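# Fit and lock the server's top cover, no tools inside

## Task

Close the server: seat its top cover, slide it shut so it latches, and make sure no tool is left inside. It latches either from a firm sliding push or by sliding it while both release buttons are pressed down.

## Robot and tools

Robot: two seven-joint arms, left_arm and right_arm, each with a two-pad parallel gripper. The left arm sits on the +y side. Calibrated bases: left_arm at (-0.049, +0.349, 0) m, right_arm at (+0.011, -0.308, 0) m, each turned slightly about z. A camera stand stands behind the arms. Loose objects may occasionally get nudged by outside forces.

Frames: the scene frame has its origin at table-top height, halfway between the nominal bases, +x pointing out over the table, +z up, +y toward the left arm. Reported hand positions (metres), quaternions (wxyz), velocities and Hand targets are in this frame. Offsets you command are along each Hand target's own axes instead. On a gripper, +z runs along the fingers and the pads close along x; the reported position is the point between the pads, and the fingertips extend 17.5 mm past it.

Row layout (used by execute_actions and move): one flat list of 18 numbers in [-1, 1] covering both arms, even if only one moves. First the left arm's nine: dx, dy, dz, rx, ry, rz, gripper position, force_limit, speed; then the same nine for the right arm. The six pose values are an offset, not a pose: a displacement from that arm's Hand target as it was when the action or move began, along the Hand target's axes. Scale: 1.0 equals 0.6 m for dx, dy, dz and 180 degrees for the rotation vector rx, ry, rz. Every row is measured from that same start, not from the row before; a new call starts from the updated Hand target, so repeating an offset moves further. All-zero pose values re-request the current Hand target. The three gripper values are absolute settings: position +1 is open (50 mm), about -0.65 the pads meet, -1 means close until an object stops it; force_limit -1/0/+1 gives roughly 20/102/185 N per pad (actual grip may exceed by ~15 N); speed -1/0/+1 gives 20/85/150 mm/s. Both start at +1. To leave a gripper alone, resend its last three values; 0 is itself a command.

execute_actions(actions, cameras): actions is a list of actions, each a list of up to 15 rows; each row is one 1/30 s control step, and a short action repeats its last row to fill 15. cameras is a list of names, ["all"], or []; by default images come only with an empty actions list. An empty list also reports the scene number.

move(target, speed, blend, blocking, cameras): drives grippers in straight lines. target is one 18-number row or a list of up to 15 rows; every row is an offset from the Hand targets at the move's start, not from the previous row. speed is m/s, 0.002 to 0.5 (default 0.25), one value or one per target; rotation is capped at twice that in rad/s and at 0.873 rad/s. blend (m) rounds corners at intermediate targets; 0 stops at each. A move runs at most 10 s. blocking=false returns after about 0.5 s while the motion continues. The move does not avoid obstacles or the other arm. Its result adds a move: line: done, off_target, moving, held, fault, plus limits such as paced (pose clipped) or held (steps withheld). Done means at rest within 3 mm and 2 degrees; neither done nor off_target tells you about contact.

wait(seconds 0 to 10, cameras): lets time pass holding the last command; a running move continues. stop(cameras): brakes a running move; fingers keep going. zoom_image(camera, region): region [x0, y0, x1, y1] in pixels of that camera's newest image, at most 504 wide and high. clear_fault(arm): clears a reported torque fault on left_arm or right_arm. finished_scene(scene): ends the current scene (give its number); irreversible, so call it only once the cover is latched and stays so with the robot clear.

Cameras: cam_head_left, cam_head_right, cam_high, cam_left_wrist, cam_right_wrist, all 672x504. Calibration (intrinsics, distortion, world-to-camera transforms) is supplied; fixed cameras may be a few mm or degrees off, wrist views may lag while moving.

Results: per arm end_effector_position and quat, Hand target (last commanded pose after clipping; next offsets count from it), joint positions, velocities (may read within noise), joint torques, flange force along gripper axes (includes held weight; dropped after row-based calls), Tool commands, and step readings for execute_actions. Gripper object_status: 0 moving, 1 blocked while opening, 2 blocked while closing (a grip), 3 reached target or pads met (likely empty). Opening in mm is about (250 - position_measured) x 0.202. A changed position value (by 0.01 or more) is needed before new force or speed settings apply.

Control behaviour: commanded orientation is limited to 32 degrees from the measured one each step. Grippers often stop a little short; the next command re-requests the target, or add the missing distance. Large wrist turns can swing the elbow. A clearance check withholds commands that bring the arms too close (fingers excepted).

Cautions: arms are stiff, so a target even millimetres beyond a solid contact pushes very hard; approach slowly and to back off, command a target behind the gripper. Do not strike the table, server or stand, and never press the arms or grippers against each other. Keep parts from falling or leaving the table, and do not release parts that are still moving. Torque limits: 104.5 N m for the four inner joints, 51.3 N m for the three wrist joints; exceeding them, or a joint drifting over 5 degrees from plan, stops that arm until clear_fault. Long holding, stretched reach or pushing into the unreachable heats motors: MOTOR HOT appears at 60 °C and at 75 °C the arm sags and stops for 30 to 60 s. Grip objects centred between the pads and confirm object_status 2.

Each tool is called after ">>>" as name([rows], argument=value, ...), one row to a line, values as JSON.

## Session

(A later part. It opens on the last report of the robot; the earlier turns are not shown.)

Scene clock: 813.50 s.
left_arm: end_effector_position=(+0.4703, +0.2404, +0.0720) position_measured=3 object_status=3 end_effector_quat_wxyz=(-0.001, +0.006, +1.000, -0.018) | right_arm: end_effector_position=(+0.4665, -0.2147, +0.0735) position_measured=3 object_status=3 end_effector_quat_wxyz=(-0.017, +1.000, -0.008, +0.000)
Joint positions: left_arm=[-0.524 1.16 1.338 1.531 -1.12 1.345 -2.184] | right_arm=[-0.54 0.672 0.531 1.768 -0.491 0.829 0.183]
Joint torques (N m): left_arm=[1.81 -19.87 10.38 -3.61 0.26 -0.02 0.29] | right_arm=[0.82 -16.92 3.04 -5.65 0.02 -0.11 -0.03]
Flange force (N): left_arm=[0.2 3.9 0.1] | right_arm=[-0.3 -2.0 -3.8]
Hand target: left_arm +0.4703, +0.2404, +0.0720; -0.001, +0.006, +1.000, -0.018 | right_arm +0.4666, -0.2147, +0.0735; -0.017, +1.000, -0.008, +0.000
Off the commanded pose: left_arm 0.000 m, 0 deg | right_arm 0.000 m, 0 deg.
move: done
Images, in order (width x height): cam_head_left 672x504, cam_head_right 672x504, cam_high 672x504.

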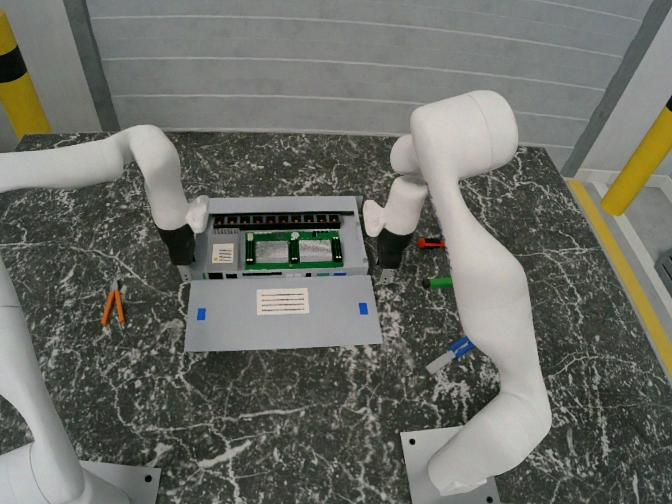

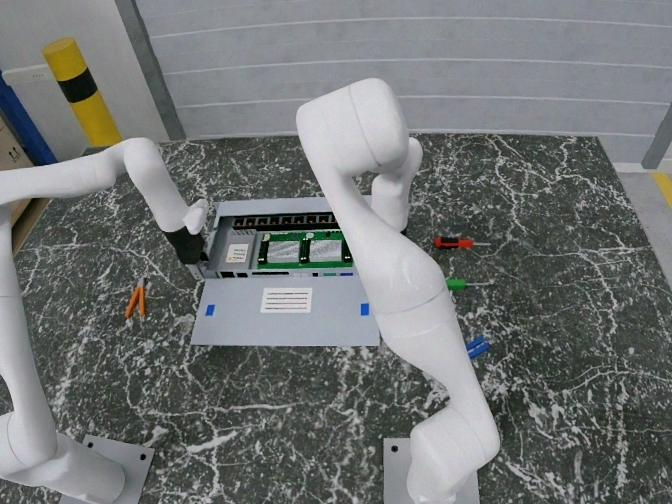

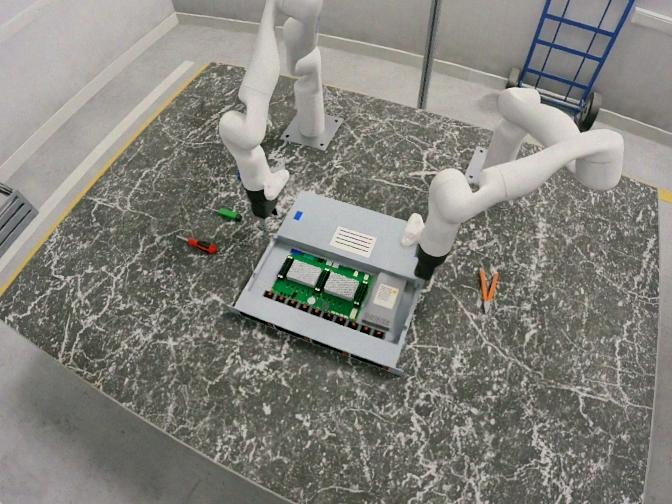

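>>> move([
  [0.0005, 0.043, -0.0148, 0, 0, 0, 1, 1, 1, 0.0005, 0.0285, -0.0118, 0, 0, 0, 1, -0.6, -0.3],
  [0.1593, 0.0432, 0.0435, 0, 0, 0, 1, 1, 1, -0.1272, 0.0208, 0.0468, 0, 0, 0, 1, -0.6, -0.3],
], speed=[0.1, 0.2], blend=[0.005, 0], cameras=["cam_head_left", "cam_left_wrist", "cam_right_wrist"])

Scene clock: 852.60 s.
left_arm: end_effector_position=(+0.3750, +0.2664, +0.0450) position_measured=3 object_status=3 end_effector_quat_wxyz=(-0.001, +0.006, +1.000, -0.018) | right_arm: end_effector_position=(+0.3901, -0.2249, +0.0450) position_measured=3 object_status=3 end_effector_quat_wxyz=(-0.017, +1.000, -0.008, +0.000)
Joint positions: left_arm=[-0.673 1.115 1.348 1.914 -1.177 1.196 -1.978] | right_arm=[-0.559 0.601 0.484 2.052 -0.544 0.608 0.257]
Joint torques (N m): left_arm=[1.77 -16.23 9.72 -2.96 0.18 -0.03 0.29] | right_arm=[0.76 -14.24 2.33 -4.08 0.09 -0.12 -0.11]
Flange force (N): left_arm=[-0.7 4.5 0.3] | right_arm=[0.1 -2.2 -4.5]
Hand target: left_arm +0.3750, +0.2664, +0.0450; -0.001, +0.006, +1.000, -0.018 | right_arm +0.3901, -0.2249, +0.0450; -0.017, +1.000, -0.008, +0.000
Off the commanded pose: left_arm 0.000 m, 0 deg | right_arm 0.000 m, 0 deg.
move: done
camera_calibration:
cam_left_wrist: T_world_to_cam=[[-0.998594, 0.0498558, 0.0180061, 0.36188], [0.0489043, 0.997556, -0.0498966, -0.217718], [-0.0204497, -0.0489459, -0.998592, 0.233265], [0, 0, 0, 1]] pos_world=[0.376789, 0.210562, 0.215557]
cam_right_wrist: T_world_to_cam=[[0.999569, -0.022357, -0.0190384, -0.394533], [-0.0227331, -0.999546, -0.0197706, -0.165932], [-0.0185877, 0.0201949, -0.999623, 0.223259], [0, 0, 0, 1]] pos_world=[0.39474, -0.179186, 0.212383]
Images, in order (width x height): cam_head_left 672x504, cam_left_wrist 672x504, cam_right_wrist 672x504.

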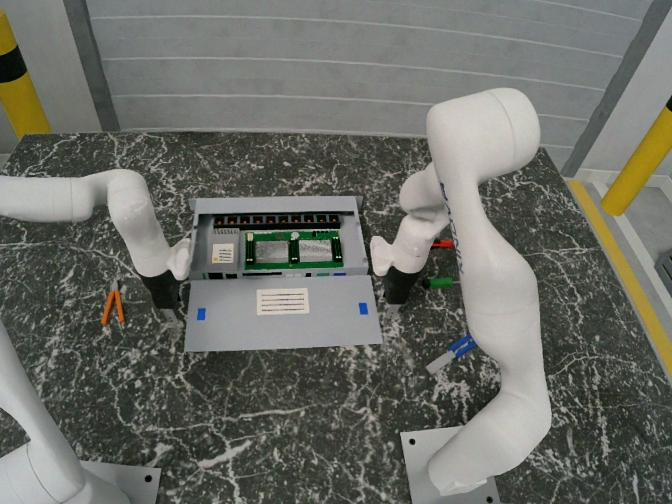

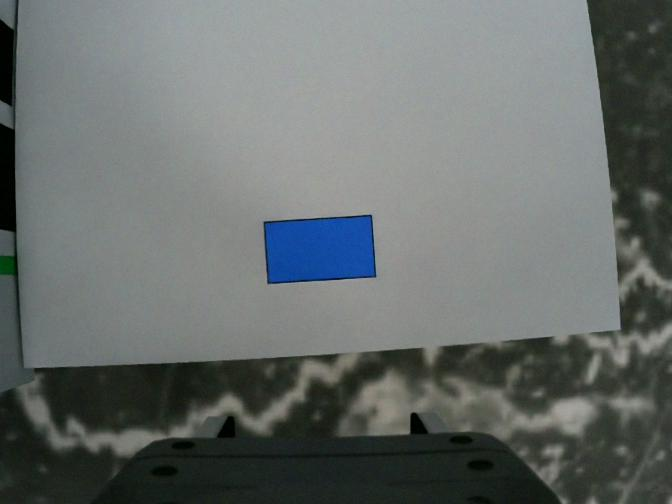

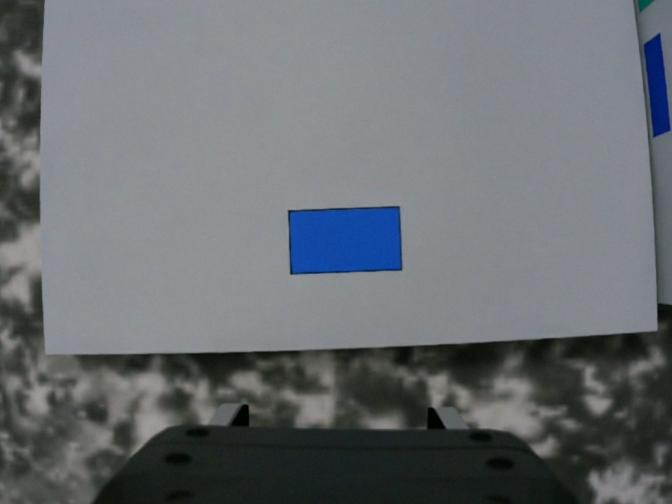

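>>> move(target=[0.002, -0.0165, 0.0423, 0, -0.0005, -0.0150, 1, 1, 1, 0.0058, -0.0137, 0.0397, 0, -0.0006, -0.0161, 1, -0.6, -0.3], speed=0.06, cameras=["cam_left_wrist", "cam_right_wrist"])

>>> zoom_image(camera="cam_left_wrist", region=[180, 330, 480, 450])

>>> zoom_image(camera="cam_right_wrist", region=[180, 330, 480, 450])

Scene clock: 880.73 s.
left_arm: end_effector_position=(+0.3736, +0.2556, +0.0200) position_measured=3 object_status=3 end_effector_quat_wxyz=(+0.000, -0.018, +1.000, -0.018) | right_arm: end_effector_position=(+0.3937, -0.2159, +0.0215) position_measured=3 object_status=3 end_effector_quat_wxyz=(-0.017, +1.000, +0.017, +0.000)
Joint positions: left_arm=[-0.632 1.146 1.295 1.93 -1.23 1.15 -1.88] | right_arm=[-0.535 0.655 0.426 2.047 -0.575 0.552 0.311]
Joint torques (N m): left_arm=[1.8 -16.55 9.76 -2.48 0.22 -0.01 0.29] | right_arm=[0.84 -15.04 2.28 -3.54 0.13 -0.07 -0.06]
Flange force (N): left_arm=[-1.0 4.6 0.6] | right_arm=[0.7 -2.6 -4.3]
Hand target: left_arm +0.3736, +0.2556, +0.0200; +0.000, -0.018, +1.000, -0.018 | right_arm +0.3937, -0.2159, +0.0215; -0.017, +1.000, +0.017, +0.000
Off the commanded pose: left_arm 0.000 m, 0 deg | right_arm 0.000 m, 0 deg.
move: done
camera_calibration:
cam_left_wrist: T_world_to_cam=[[-0.999831, 0.00274277, 0.018157, 0.37399], [0.00183611, 0.998759, -0.0497643, -0.190849], [-0.0182709, -0.0497226, -0.998596, 0.207135], [0, 0, 0, 1]] pos_world=[0.378061, 0.199885, 0.190556]
cam_right_wrist: T_world_to_cam=[[0.999419, 0.0281664, -0.0192076, -0.387508], [0.0277873, -0.999419, -0.0197289, -0.177244], [-0.0197521, 0.0191837, -0.999621, 0.199899], [0, 0, 0, 1]] pos_world=[0.396156, -0.170061, 0.188883]
Images, in order (width x height): cam_left_wrist 672x504, cam_right_wrist 672x504.

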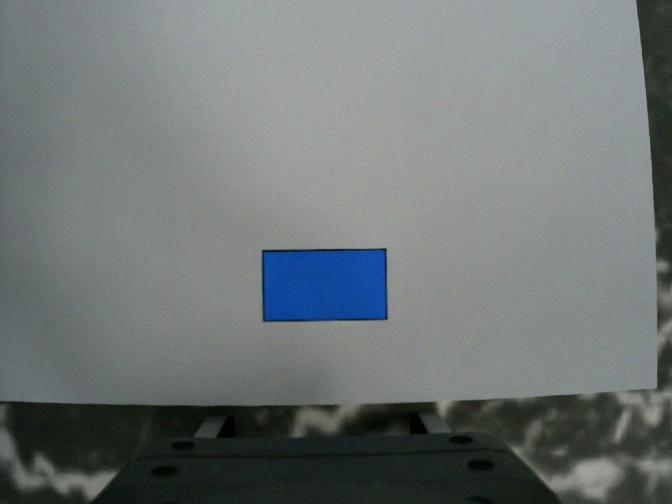

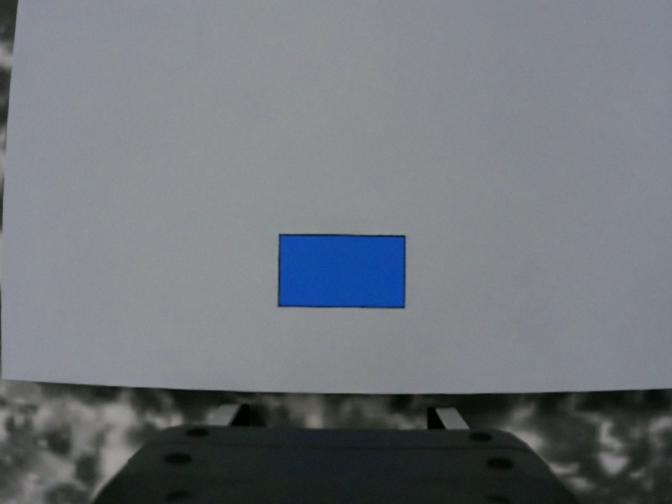

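Scaled by 1.680.

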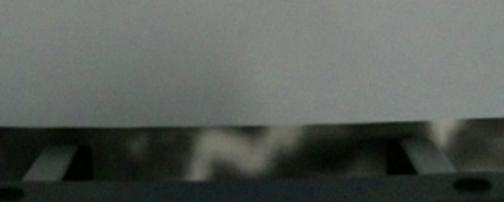

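Scaled by 1.680.

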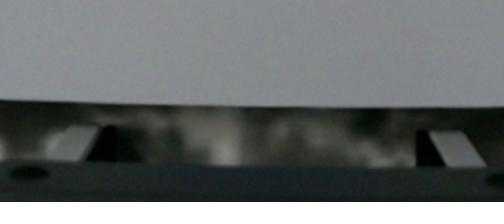

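>>> move(target=[0, -0.0108, 0.0004, 0, 0, 0, 1, 1, 1, 0, -0.0125, 0.0004, 0, 0, 0, 1, -0.6, -0.3], speed=0.03)

Scene clock: 888.20 s.
left_arm: end_effector_position=(+0.3739, +0.2494, +0.0200) position_measured=3 object_status=3 end_effector_quat_wxyz=(+0.000, -0.018, +1.000, -0.018) | right_arm: end_effector_position=(+0.3935, -0.2087, +0.0215) position_measured=3 object_status=3 end_effector_quat_wxyz=(-0.017, +1.000, +0.017, +0.000)
Joint positions: left_arm=[-0.616 1.147 1.293 1.924 -1.229 1.151 -1.869] | right_arm=[-0.555 0.658 0.429 2.043 -0.576 0.554 0.292]
Joint torques (N m): left_arm=[8.15 -12.98 14.77 -3.04 1.57 -5.47 0.82] | right_arm=[-5.86 -16.39 -6.2 -7.14 -4.01 0.88 -0.72]
Flange force (N): left_arm=[-0.8 20.9 -5.2] | right_arm=[-1.0 16.6 -12.0]
Hand target: left_arm +0.3739, +0.2492, +0.0200; +0.000, -0.018, +1.000, -0.018 | right_arm +0.3934, -0.2084, +0.0215; -0.017, +1.000, +0.017, +0.000
Off the commanded pose: left_arm 0.000 m, 0 deg | right_arm 0.000 m, 0 deg.
move: done

>>> move([
  [0, -0.0050, 0.0002, 0, 0, 0, 1, 1, 1, 0, -0.0050, 0.0002, 0, 0, 0, 1, -0.6, -0.3],
  [0.0001, -0.0092, -0.1164, 0, 0, 0, 1, 1, 1, 0, -0.0090, -0.1164, 0, 0, 0, 1, -0.6, -0.3],
  [-0.2893, 0.0008, -0.1169, 0, -0.0001, -0.0026, 1, 1, 1, 0.2953, -0.0197, -0.1159, 0, -0.0001, -0.0026, 1, -0.6, -0.3],
  [-0.2893, 0.0023, -0.0753, 0, -0.0001, -0.0026, 1, 1, 1, 0.2953, -0.0182, -0.0743, 0, -0.0001, -0.0026, 1, -0.6, -0.3],
], speed=[0.03, 0.1, 0.12, 0.05], blend=[0, 0.008, 0.008, 0], cameras=["all"])

Scene clock: 921.90 s.
left_arm: end_effector_position=(+0.5473, +0.2584, +0.0649) position_measured=3 object_status=3 end_effector_quat_wxyz=(+0.000, -0.022, +1.000, -0.018) | right_arm: end_effector_position=(+0.5702, -0.1931, +0.0665) position_measured=3 object_status=3 end_effector_quat_wxyz=(-0.017, +1.000, +0.021, +0.000)
Joint positions: left_arm=[-0.447 1.237 1.3 1.218 -1.135 1.422 -2.344] | right_arm=[-0.457 0.874 0.51 1.355 -0.493 1.033 0.161]
Joint torques (N m): left_arm=[1.81 -23.14 10.13 -3.49 0.26 -0.01 0.34] | right_arm=[0.76 -21.55 3.66 -6.65 0.04 -0.13 -0.06]
Flange force (N): left_arm=[0.6 3.6 -0.1] | right_arm=[0.2 -1.6 -3.0]
Hand target: left_arm +0.5473, +0.2584, +0.0649; +0.000, -0.022, +1.000, -0.018 | right_arm +0.5702, -0.1931, +0.0665; -0.017, +1.000, +0.021, +0.000
Off the commanded pose: left_arm 0.000 m, 0 deg | right_arm 0.000 m, 0 deg.
move: done
camera_calibration:
cam_left_wrist: T_world_to_cam=[[-0.99982, -0.0053634, 0.0181967, 0.548913], [-0.00626356, 0.998741, -0.0497772, -0.187278], [-0.0179068, -0.0498823, -0.998595, 0.255025], [0, 0, 0, 1]] pos_world=[0.552208, 0.202708, 0.235356]
cam_right_wrist: T_world_to_cam=[[0.999152, 0.0363739, -0.0193108, -0.561939], [0.0359938, -0.999158, -0.019681, -0.162998], [-0.0200105, 0.0189693, -0.99962, 0.247936], [0, 0, 0, 1]] pos_world=[0.57229, -0.147124, 0.233783]

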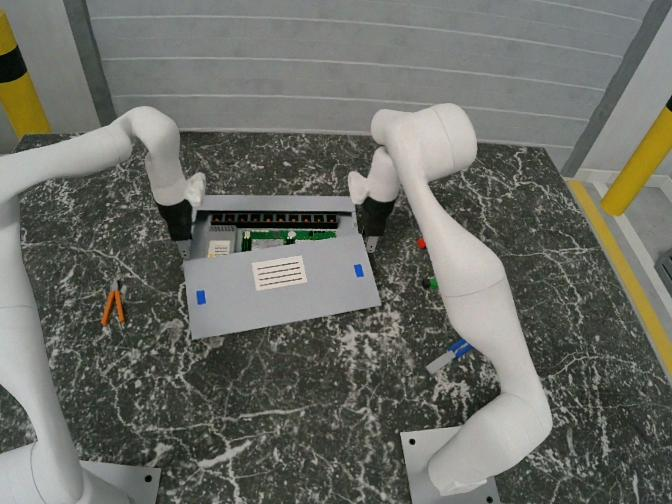

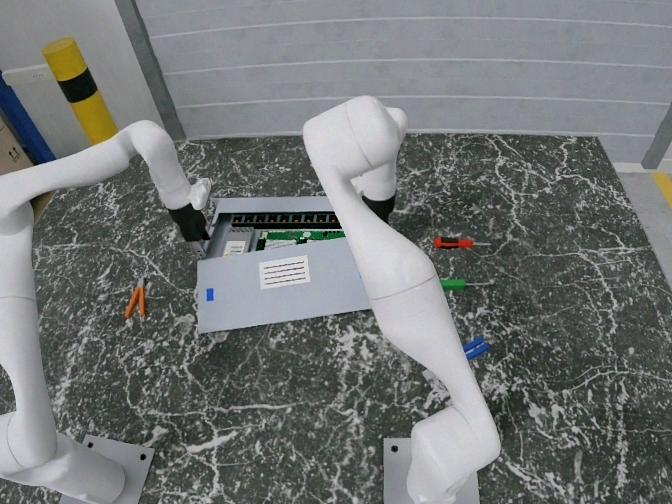

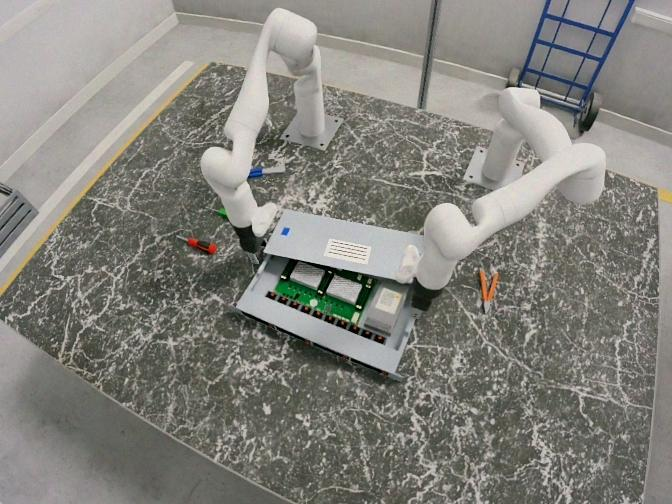

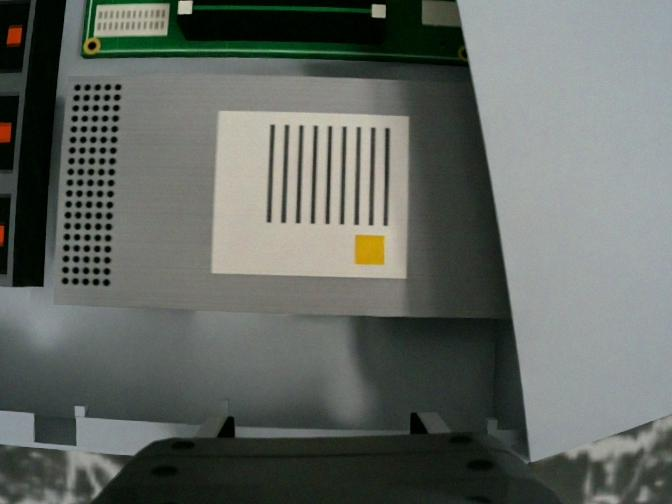

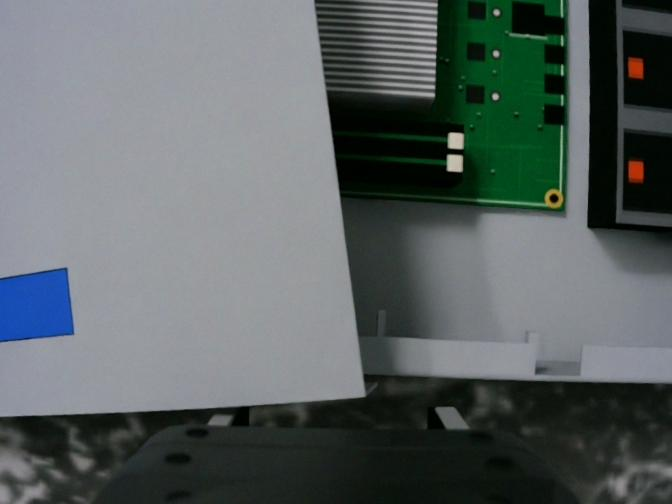

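>>> zoom_image(camera="cam_head_left", region=[170, 190, 410, 360])

>>> zoom_image(camera="cam_high", region=[230, 190, 450, 350])

>>> zoom_image(camera="cam_right_wrist", region=[300, 280, 672, 440])

Scaled by 2.100 from the camera's 672x504 image, which has a finer 960x720 frame.

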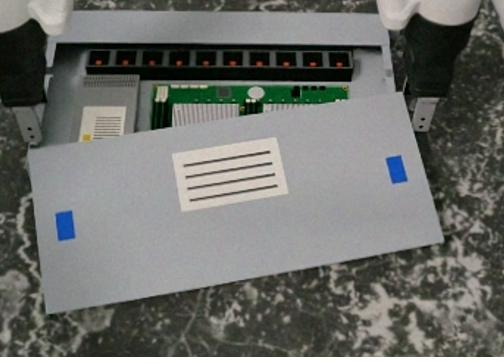

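Scaled by 2.291 from the camera's 672x504 image, which has a finer 960x720 frame.

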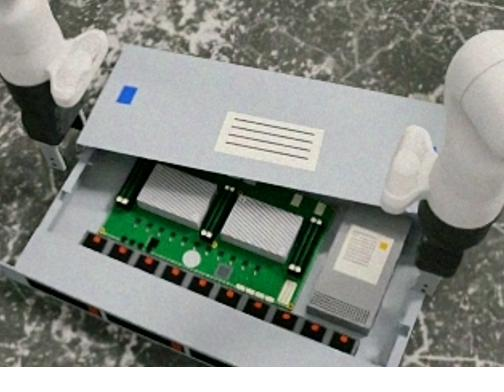

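Scaled by 1.355.

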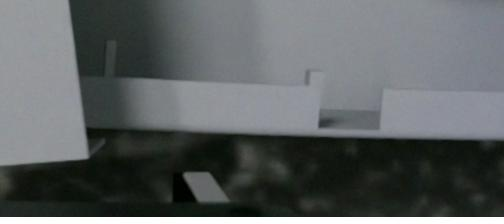

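>>> move([
  [0.1728, 0.1392, -0.1302, 0.3935, 0.2283, -0.3958, 0.41, -0.6, -0.3, -0.1242, 0.1690, -0.1285, 0.3377, -0.2695, 0.3260, 0.41, -0.6, -0.3],
  [0.2352, 0.0703, 0.0173, 0.3935, 0.2283, -0.3958, 0.41, -0.6, -0.3, -0.1548, 0.0895, 0.0307, 0.3377, -0.2695, 0.3260, 0.41, -0.6, -0.3],
], speed=[0.35, 0.15], cameras=["all"])

Scene clock: 1047.83 s.
left_arm: end_effector_position=(+0.4045, +0.2940, +0.0532) position_measured=91 object_status=3 end_effector_quat_wxyz=(+0.305, +0.540, -0.562, +0.547) | right_arm: end_effector_position=(+0.4796, -0.2499, +0.0462) position_measured=91 object_status=3 end_effector_quat_wxyz=(-0.472, +0.661, -0.432, -0.392)
Joint positions: left_arm=[-1.434 1.879 1.352 1.773 -0.515 0.848 -1.866] | right_arm=[0.343 1.318 0.236 1.305 -1.139 1.757 -0.07]
Joint torques (N m): left_arm=[1.77 -14.53 12.01 4.91 2.6 0.13 0.24] | right_arm=[0.79 -22.41 -0.7 -2.45 -1.05 2.96 0]
Flange force (N): left_arm=[-1.4 4.6 -2.4] | right_arm=[-1.5 -2.5 -0.4]
Hand target: left_arm +0.4044, +0.2939, +0.0532; +0.305, +0.540, -0.562, +0.547 | right_arm +0.4796, -0.2499, +0.0462; -0.472, +0.661, -0.432, -0.392
Off the commanded pose: left_arm 0.000 m, 0 deg | right_arm 0.000 m, 0 deg.
move: done
camera_calibration:
cam_left_wrist: T_world_to_cam=[[-0.27077, -0.262874, 0.926057, 0.139051], [-0.928176, -0.183826, -0.323571, 0.510829], [0.255292, -0.947156, -0.194219, 0.353056], [0, 0, 0, 1]] pos_world=[0.421657, 0.464855, 0.105091]
cam_right_wrist: T_world_to_cam=[[0.310917, -0.183806, -0.932494, -0.152471], [-0.94147, -0.194017, -0.275667, 0.464934], [-0.130251, 0.963625, -0.233371, 0.480569], [0, 0, 0, 1]] pos_world=[0.547721, -0.400907, 0.0981398]

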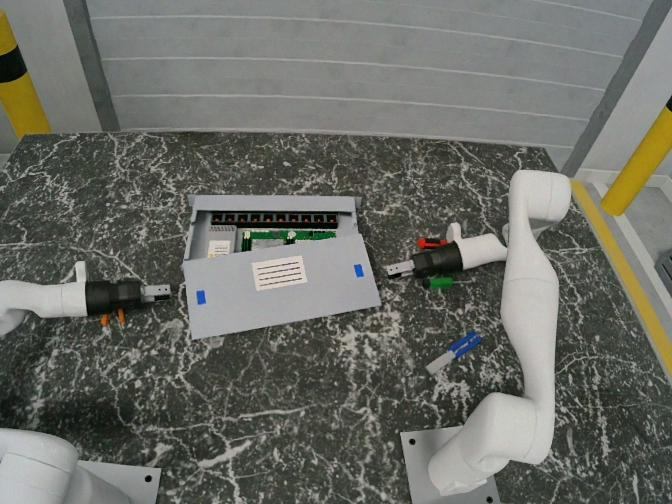

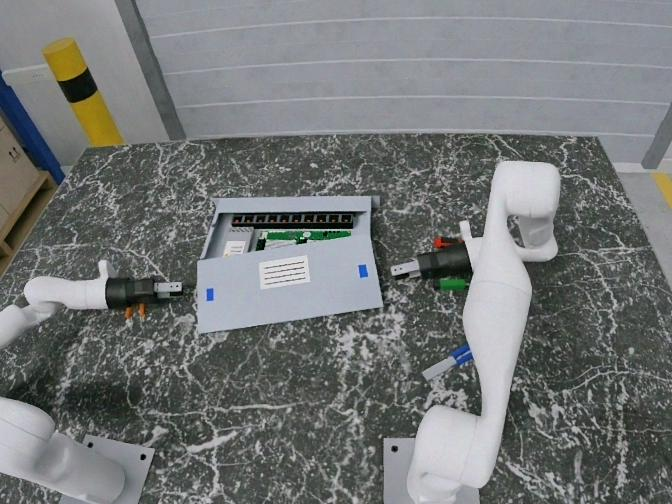

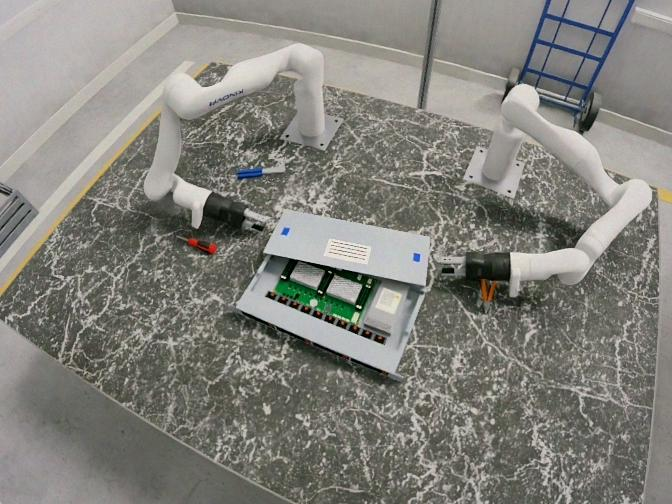

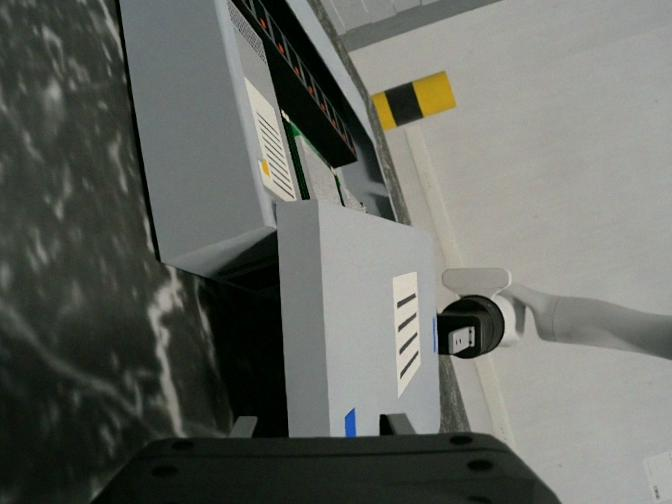

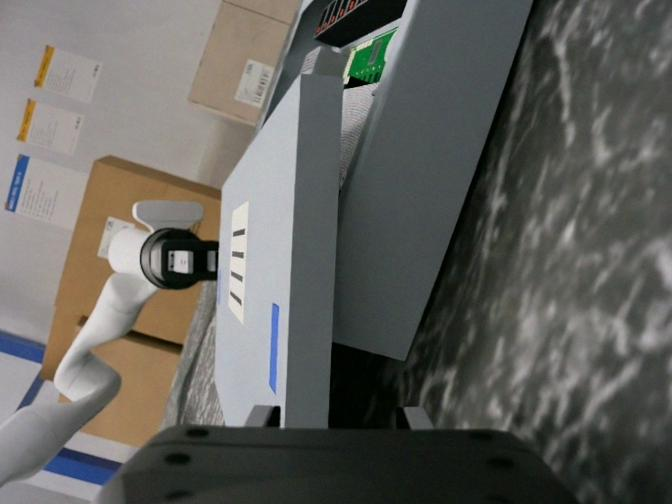

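>>> move([
  [-0.0058, 0, 0, 0, 0, -0.01, 0.41, -0.6, -0.3, -0.0183, 0, 0, 0, 0, 0.0083, 0.41, -0.6, -0.3],
  [-0.0058, 0, 0.088, 0, 0, -0.01, 0.41, -0.6, -0.3, -0.0183, 0, 0.088, 0, 0, 0.0083, 0.41, -0.6, -0.3],
], speed=[0.1, 0.06], blend=[0.003, 0], cameras=["cam_head_left", "cam_left_wrist", "cam_right_wrist"])

Scene clock: 1072.33 s.
left_arm: end_effector_position=(+0.4183, +0.2450, +0.0386) position_measured=91 object_status=3 end_effector_quat_wxyz=(+0.314, +0.549, -0.554, +0.542) | right_arm: end_effector_position=(+0.4703, -0.1968, +0.0433) position_measured=91 object_status=3 end_effector_quat_wxyz=(-0.467, +0.655, -0.441, -0.398)
Joint positions: left_arm=[-1.342 1.905 1.317 1.801 -0.539 0.714 -1.825] | right_arm=[0.264 1.287 0.211 1.432 -1.188 1.672 -0.045]
Joint torques (N m): left_arm=[1.75 -14.12 12.13 5.34 2.28 0.1 0.25] | right_arm=[0.83 -21.58 -0.98 -1.91 -0.89 3.01 -0.02]
Flange force (N): left_arm=[-1.4 4.8 -2.7] | right_arm=[-1.9 -2.5 -0.2]
Hand target: left_arm +0.4183, +0.2450, +0.0386; +0.314, +0.549, -0.554, +0.542 | right_arm +0.4703, -0.1969, +0.0433; -0.467, +0.655, -0.441, -0.398
Off the commanded pose: left_arm 0.000 m, 0 deg | right_arm 0.000 m, 0 deg.
move: done
camera_calibration:
cam_left_wrist: T_world_to_cam=[[-0.241351, -0.257297, 0.935707, 0.129422], [-0.936111, -0.192456, -0.294375, 0.514195], [0.255824, -0.946974, -0.19441, 0.30004], [0, 0, 0, 1]] pos_world=[0.435822, 0.416389, 0.0885962]
cam_right_wrist: T_world_to_cam=[[0.286272, -0.188379, -0.939447, -0.131464], [-0.949297, -0.188729, -0.25143, 0.469306], [-0.129937, 0.963792, -0.232856, 0.427387], [0, 0, 0, 1]] pos_world=[0.538678, -0.348105, 0.0940131]
Images, in order (width x height): cam_head_left 672x504, cam_left_wrist 672x504, cam_right_wrist 672x504.

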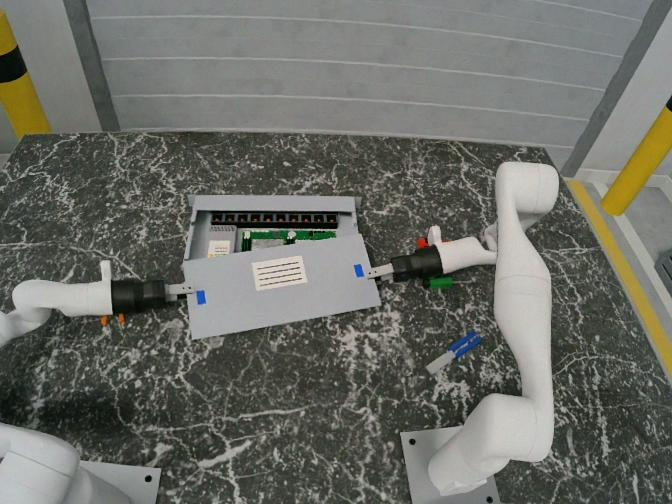

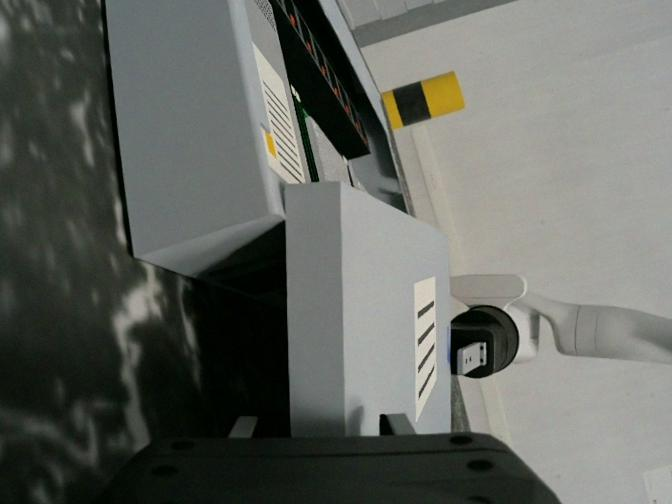

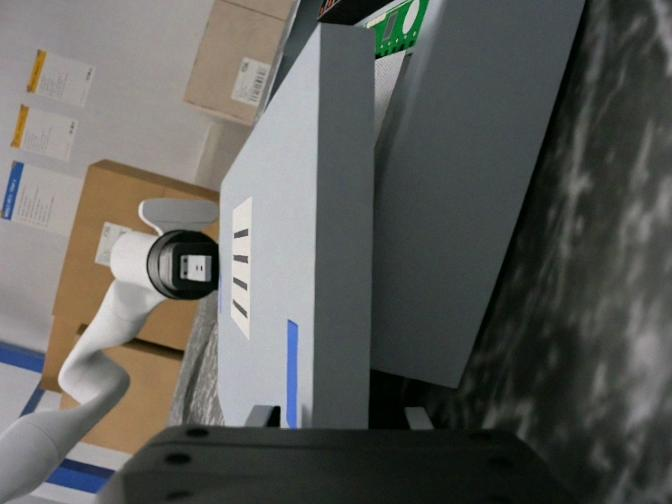

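>>> move(target=[0, 0, 0, 0, 0, 0, -1, -0.5, -0.8, 0, 0, 0, 0, 0, 0, -1, -0.5, -0.8], speed=0.05, cameras=["cam_left_wrist", "cam_right_wrist"])

Scene clock: 1079.03 s.
left_arm: end_effector_position=(+0.4183, +0.2450, +0.0386) position_measured=166 object_status=2 end_effector_quat_wxyz=(+0.314, +0.549, -0.554, +0.542) | right_arm: end_effector_position=(+0.4703, -0.1969, +0.0435) position_measured=166 object_status=2 end_effector_quat_wxyz=(-0.467, +0.655, -0.441, -0.398)
Joint positions: left_arm=[-1.342 1.905 1.318 1.801 -0.539 0.714 -1.825] | right_arm=[0.264 1.287 0.211 1.432 -1.188 1.672 -0.045]
Joint torques (N m): left_arm=[0.81 -14.96 8.4 1.31 -0.05 -0.97 0.18] | right_arm=[2.74 -17.53 3.95 -5.66 -2.77 -4.43 0]
Flange force (N): left_arm=[8.0 4.8 -4.4] | right_arm=[-21.4 3.9 -2.2]
Hand target: left_arm +0.4183, +0.2450, +0.0386; +0.314, +0.549, -0.554, +0.542 | right_arm +0.4703, -0.1969, +0.0433; -0.467, +0.655, -0.441, -0.398
Off the commanded pose: left_arm 0.000 m, 0 deg | right_arm 0.000 m, 0 deg.
move: done
camera_calibration:
cam_left_wrist: T_world_to_cam=[[-0.241462, -0.257226, 0.935698, 0.129347], [-0.936081, -0.19246, -0.294469, 0.514221], [0.255829, -0.946992, -0.194312, 0.300056], [0, 0, 0, 1]] pos_world=[0.435822, 0.416389, 0.0886966]
cam_right_wrist: T_world_to_cam=[[0.286322, -0.188193, -0.93947, -0.131349], [-0.949296, -0.188587, -0.251539, 0.469372], [-0.129834, 0.963856, -0.232647, 0.427452], [0, 0, 0, 1]] pos_world=[0.538679, -0.348204, 0.0941125]
Images, in order (width x height): cam_left_wrist 672x504, cam_right_wrist 672x504.

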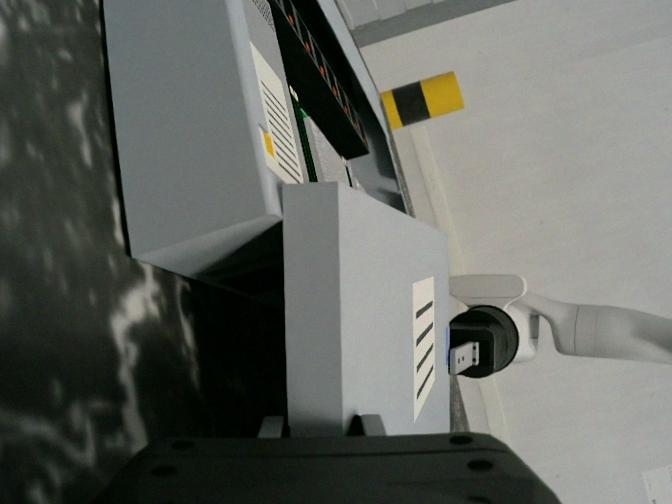

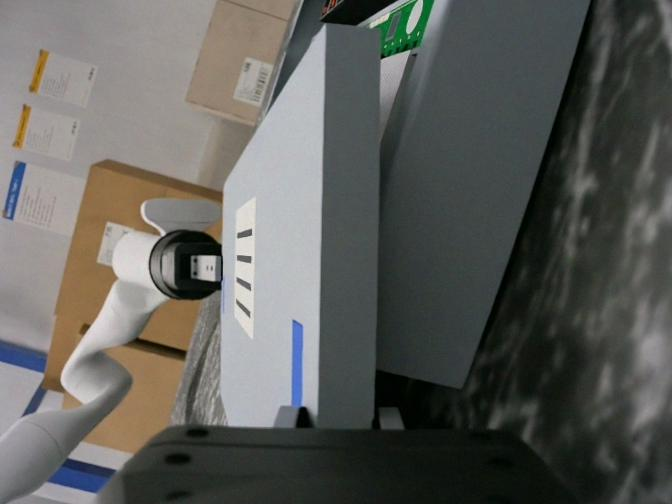

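>>> move([
  [0.0943, -0.0256, -0.0217, 0, 0, 0, -1, -0.5, -0.8, -0.0933, -0.0261, -0.0247, 0, 0, 0, -1, -0.5, -0.8],
  [0.0391, -0.2350, 0.0205, -0.0655, -0.0039, -0.0696, -1, -0.5, -0.8, -0.0518, -0.1272, -0.0240, 0.0252, -0.0024, 0.0922, -1, -0.5, -0.8],
], speed=[0.06, 0.08], blend=[0.005, 0], cameras=["all"])

Scene clock: 1115.67 s.
left_arm: end_effector_position=(+0.5503, +0.2539, +0.0941) position_measured=166 object_status=2 end_effector_quat_wxyz=(+0.422, +0.574, -0.545, +0.442) | right_arm: end_effector_position=(+0.5352, -0.1909, +0.0958) position_measured=166 object_status=2 end_effector_quat_wxyz=(-0.432, +0.564, -0.544, -0.446)
Joint positions: left_arm=[-0.909 1.73 1.462 1.099 -0.308 1.228 -1.658] | right_arm=[0.236 1.233 0.23 1.329 -1.302 1.717 -0.497]
Joint torques (N m): left_arm=[-4.37 -25.47 14.43 -1.49 3.51 0.02 0.33] | right_arm=[5.9 -24.65 3 -4.36 -0.76 2.26 0.03]
Flange force (N): left_arm=[-2.4 5.3 9.0] | right_arm=[-2.3 -2.7 10.4]
Hand target: left_arm +0.5503, +0.2539, +0.0941; +0.422, +0.574, -0.545, +0.442 | right_arm +0.5352, -0.1910, +0.0958; -0.432, +0.564, -0.544, -0.446
Off the commanded pose: left_arm 0.000 m, 0 deg | right_arm 0.000 m, 0 deg.
move: done
camera_calibration:
cam_left_wrist: T_world_to_cam=[[-0.0235641, -0.237055, 0.97121, -0.0167457], [-0.997925, -0.0526517, -0.0370636, 0.630109], [0.059922, -0.970068, -0.235322, 0.403006], [0, 0, 0, 1]] pos_world=[0.604258, 0.42015, 0.134454]
cam_right_wrist: T_world_to_cam=[[0.00255184, -0.210746, -0.977538, 0.0515152], [-0.998817, -0.0480069, 0.00774234, 0.573751], [-0.0485603, 0.976361, -0.210619, 0.399032], [0, 0, 0, 1]] pos_world=[0.592317, -0.351199, 0.129959]

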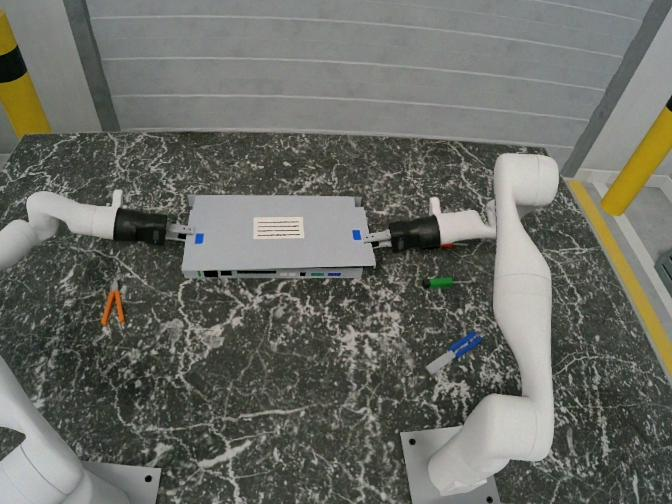

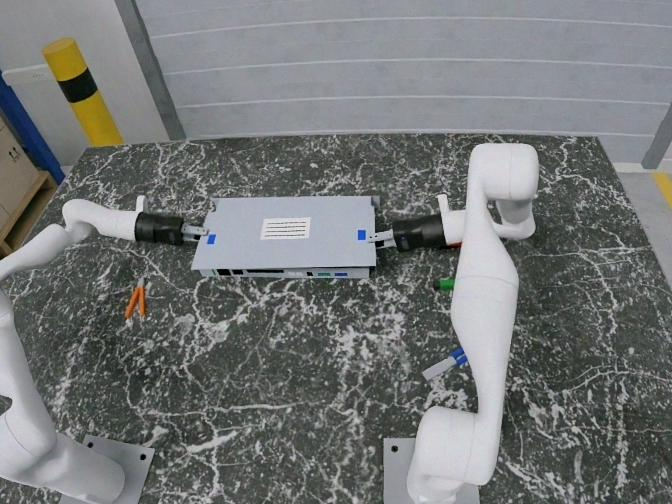

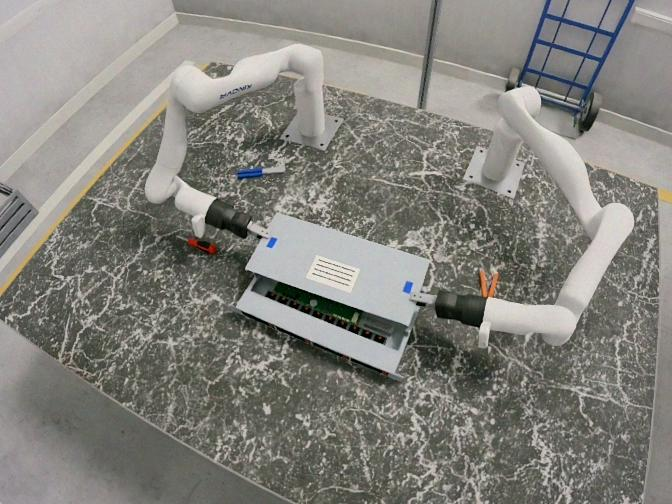

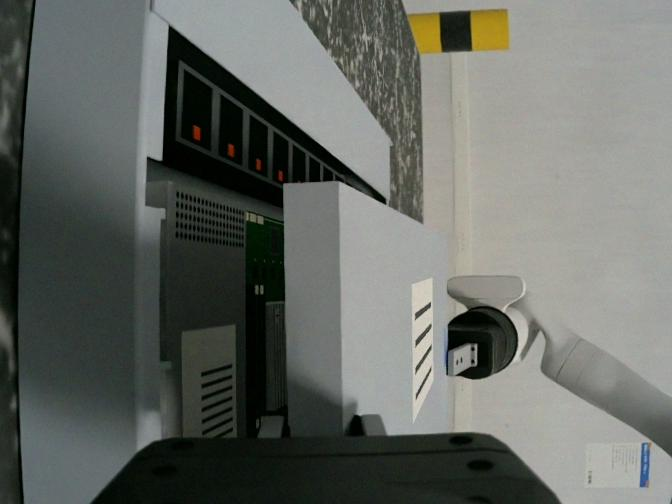

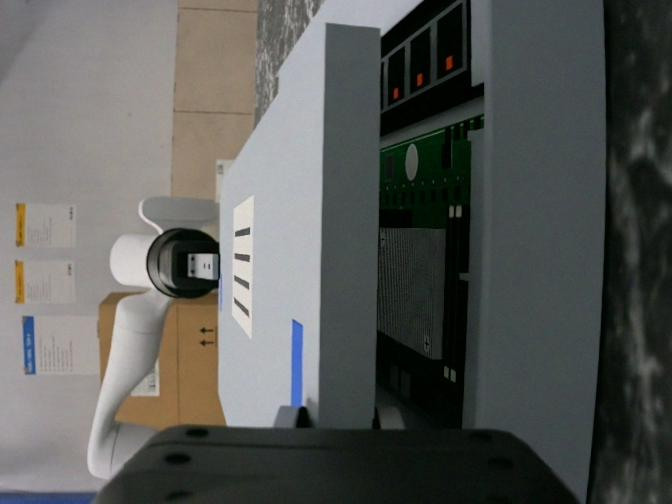

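>>> zoom_image(camera="cam_head_left", region=[165, 180, 395, 300])

>>> zoom_image(camera="cam_head_right", region=[180, 180, 400, 300])

>>> zoom_image(camera="cam_high", region=[220, 200, 450, 390])

Scaled by 2.191 from the camera's 672x504 image, which has a finer 960x720 frame.

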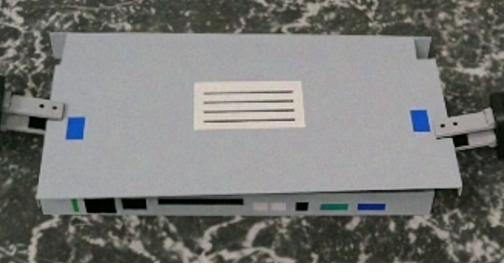

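Scaled by 2.291 from the camera's 672x504 image, which has a finer 960x720 frame.

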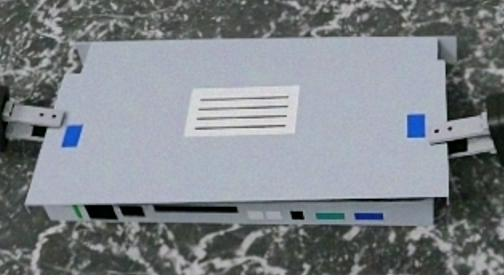

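Scaled by 2.191 from the camera's 672x504 image, which has a finer 960x720 frame.

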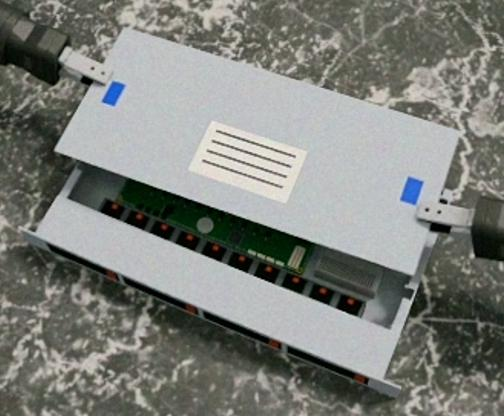

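>>> zoom_image(camera="cam_left_wrist", region=[80, 0, 360, 440])

>>> zoom_image(camera="cam_right_wrist", region=[300, 0, 660, 440])

Scaled by 1.145.

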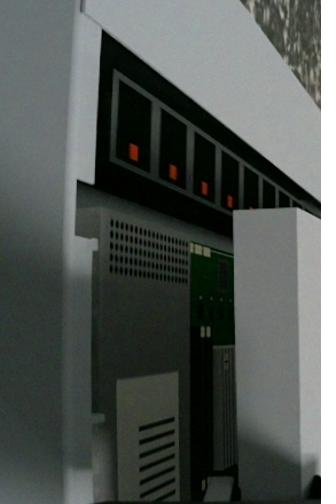

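Scaled by 1.145.

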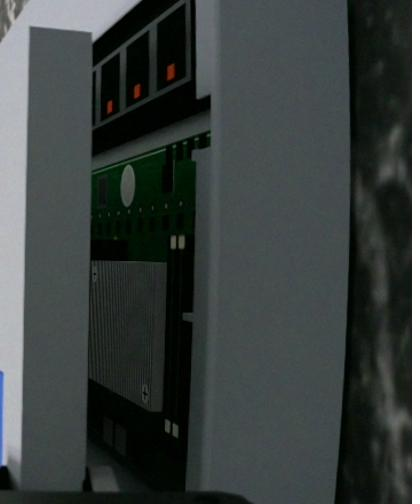

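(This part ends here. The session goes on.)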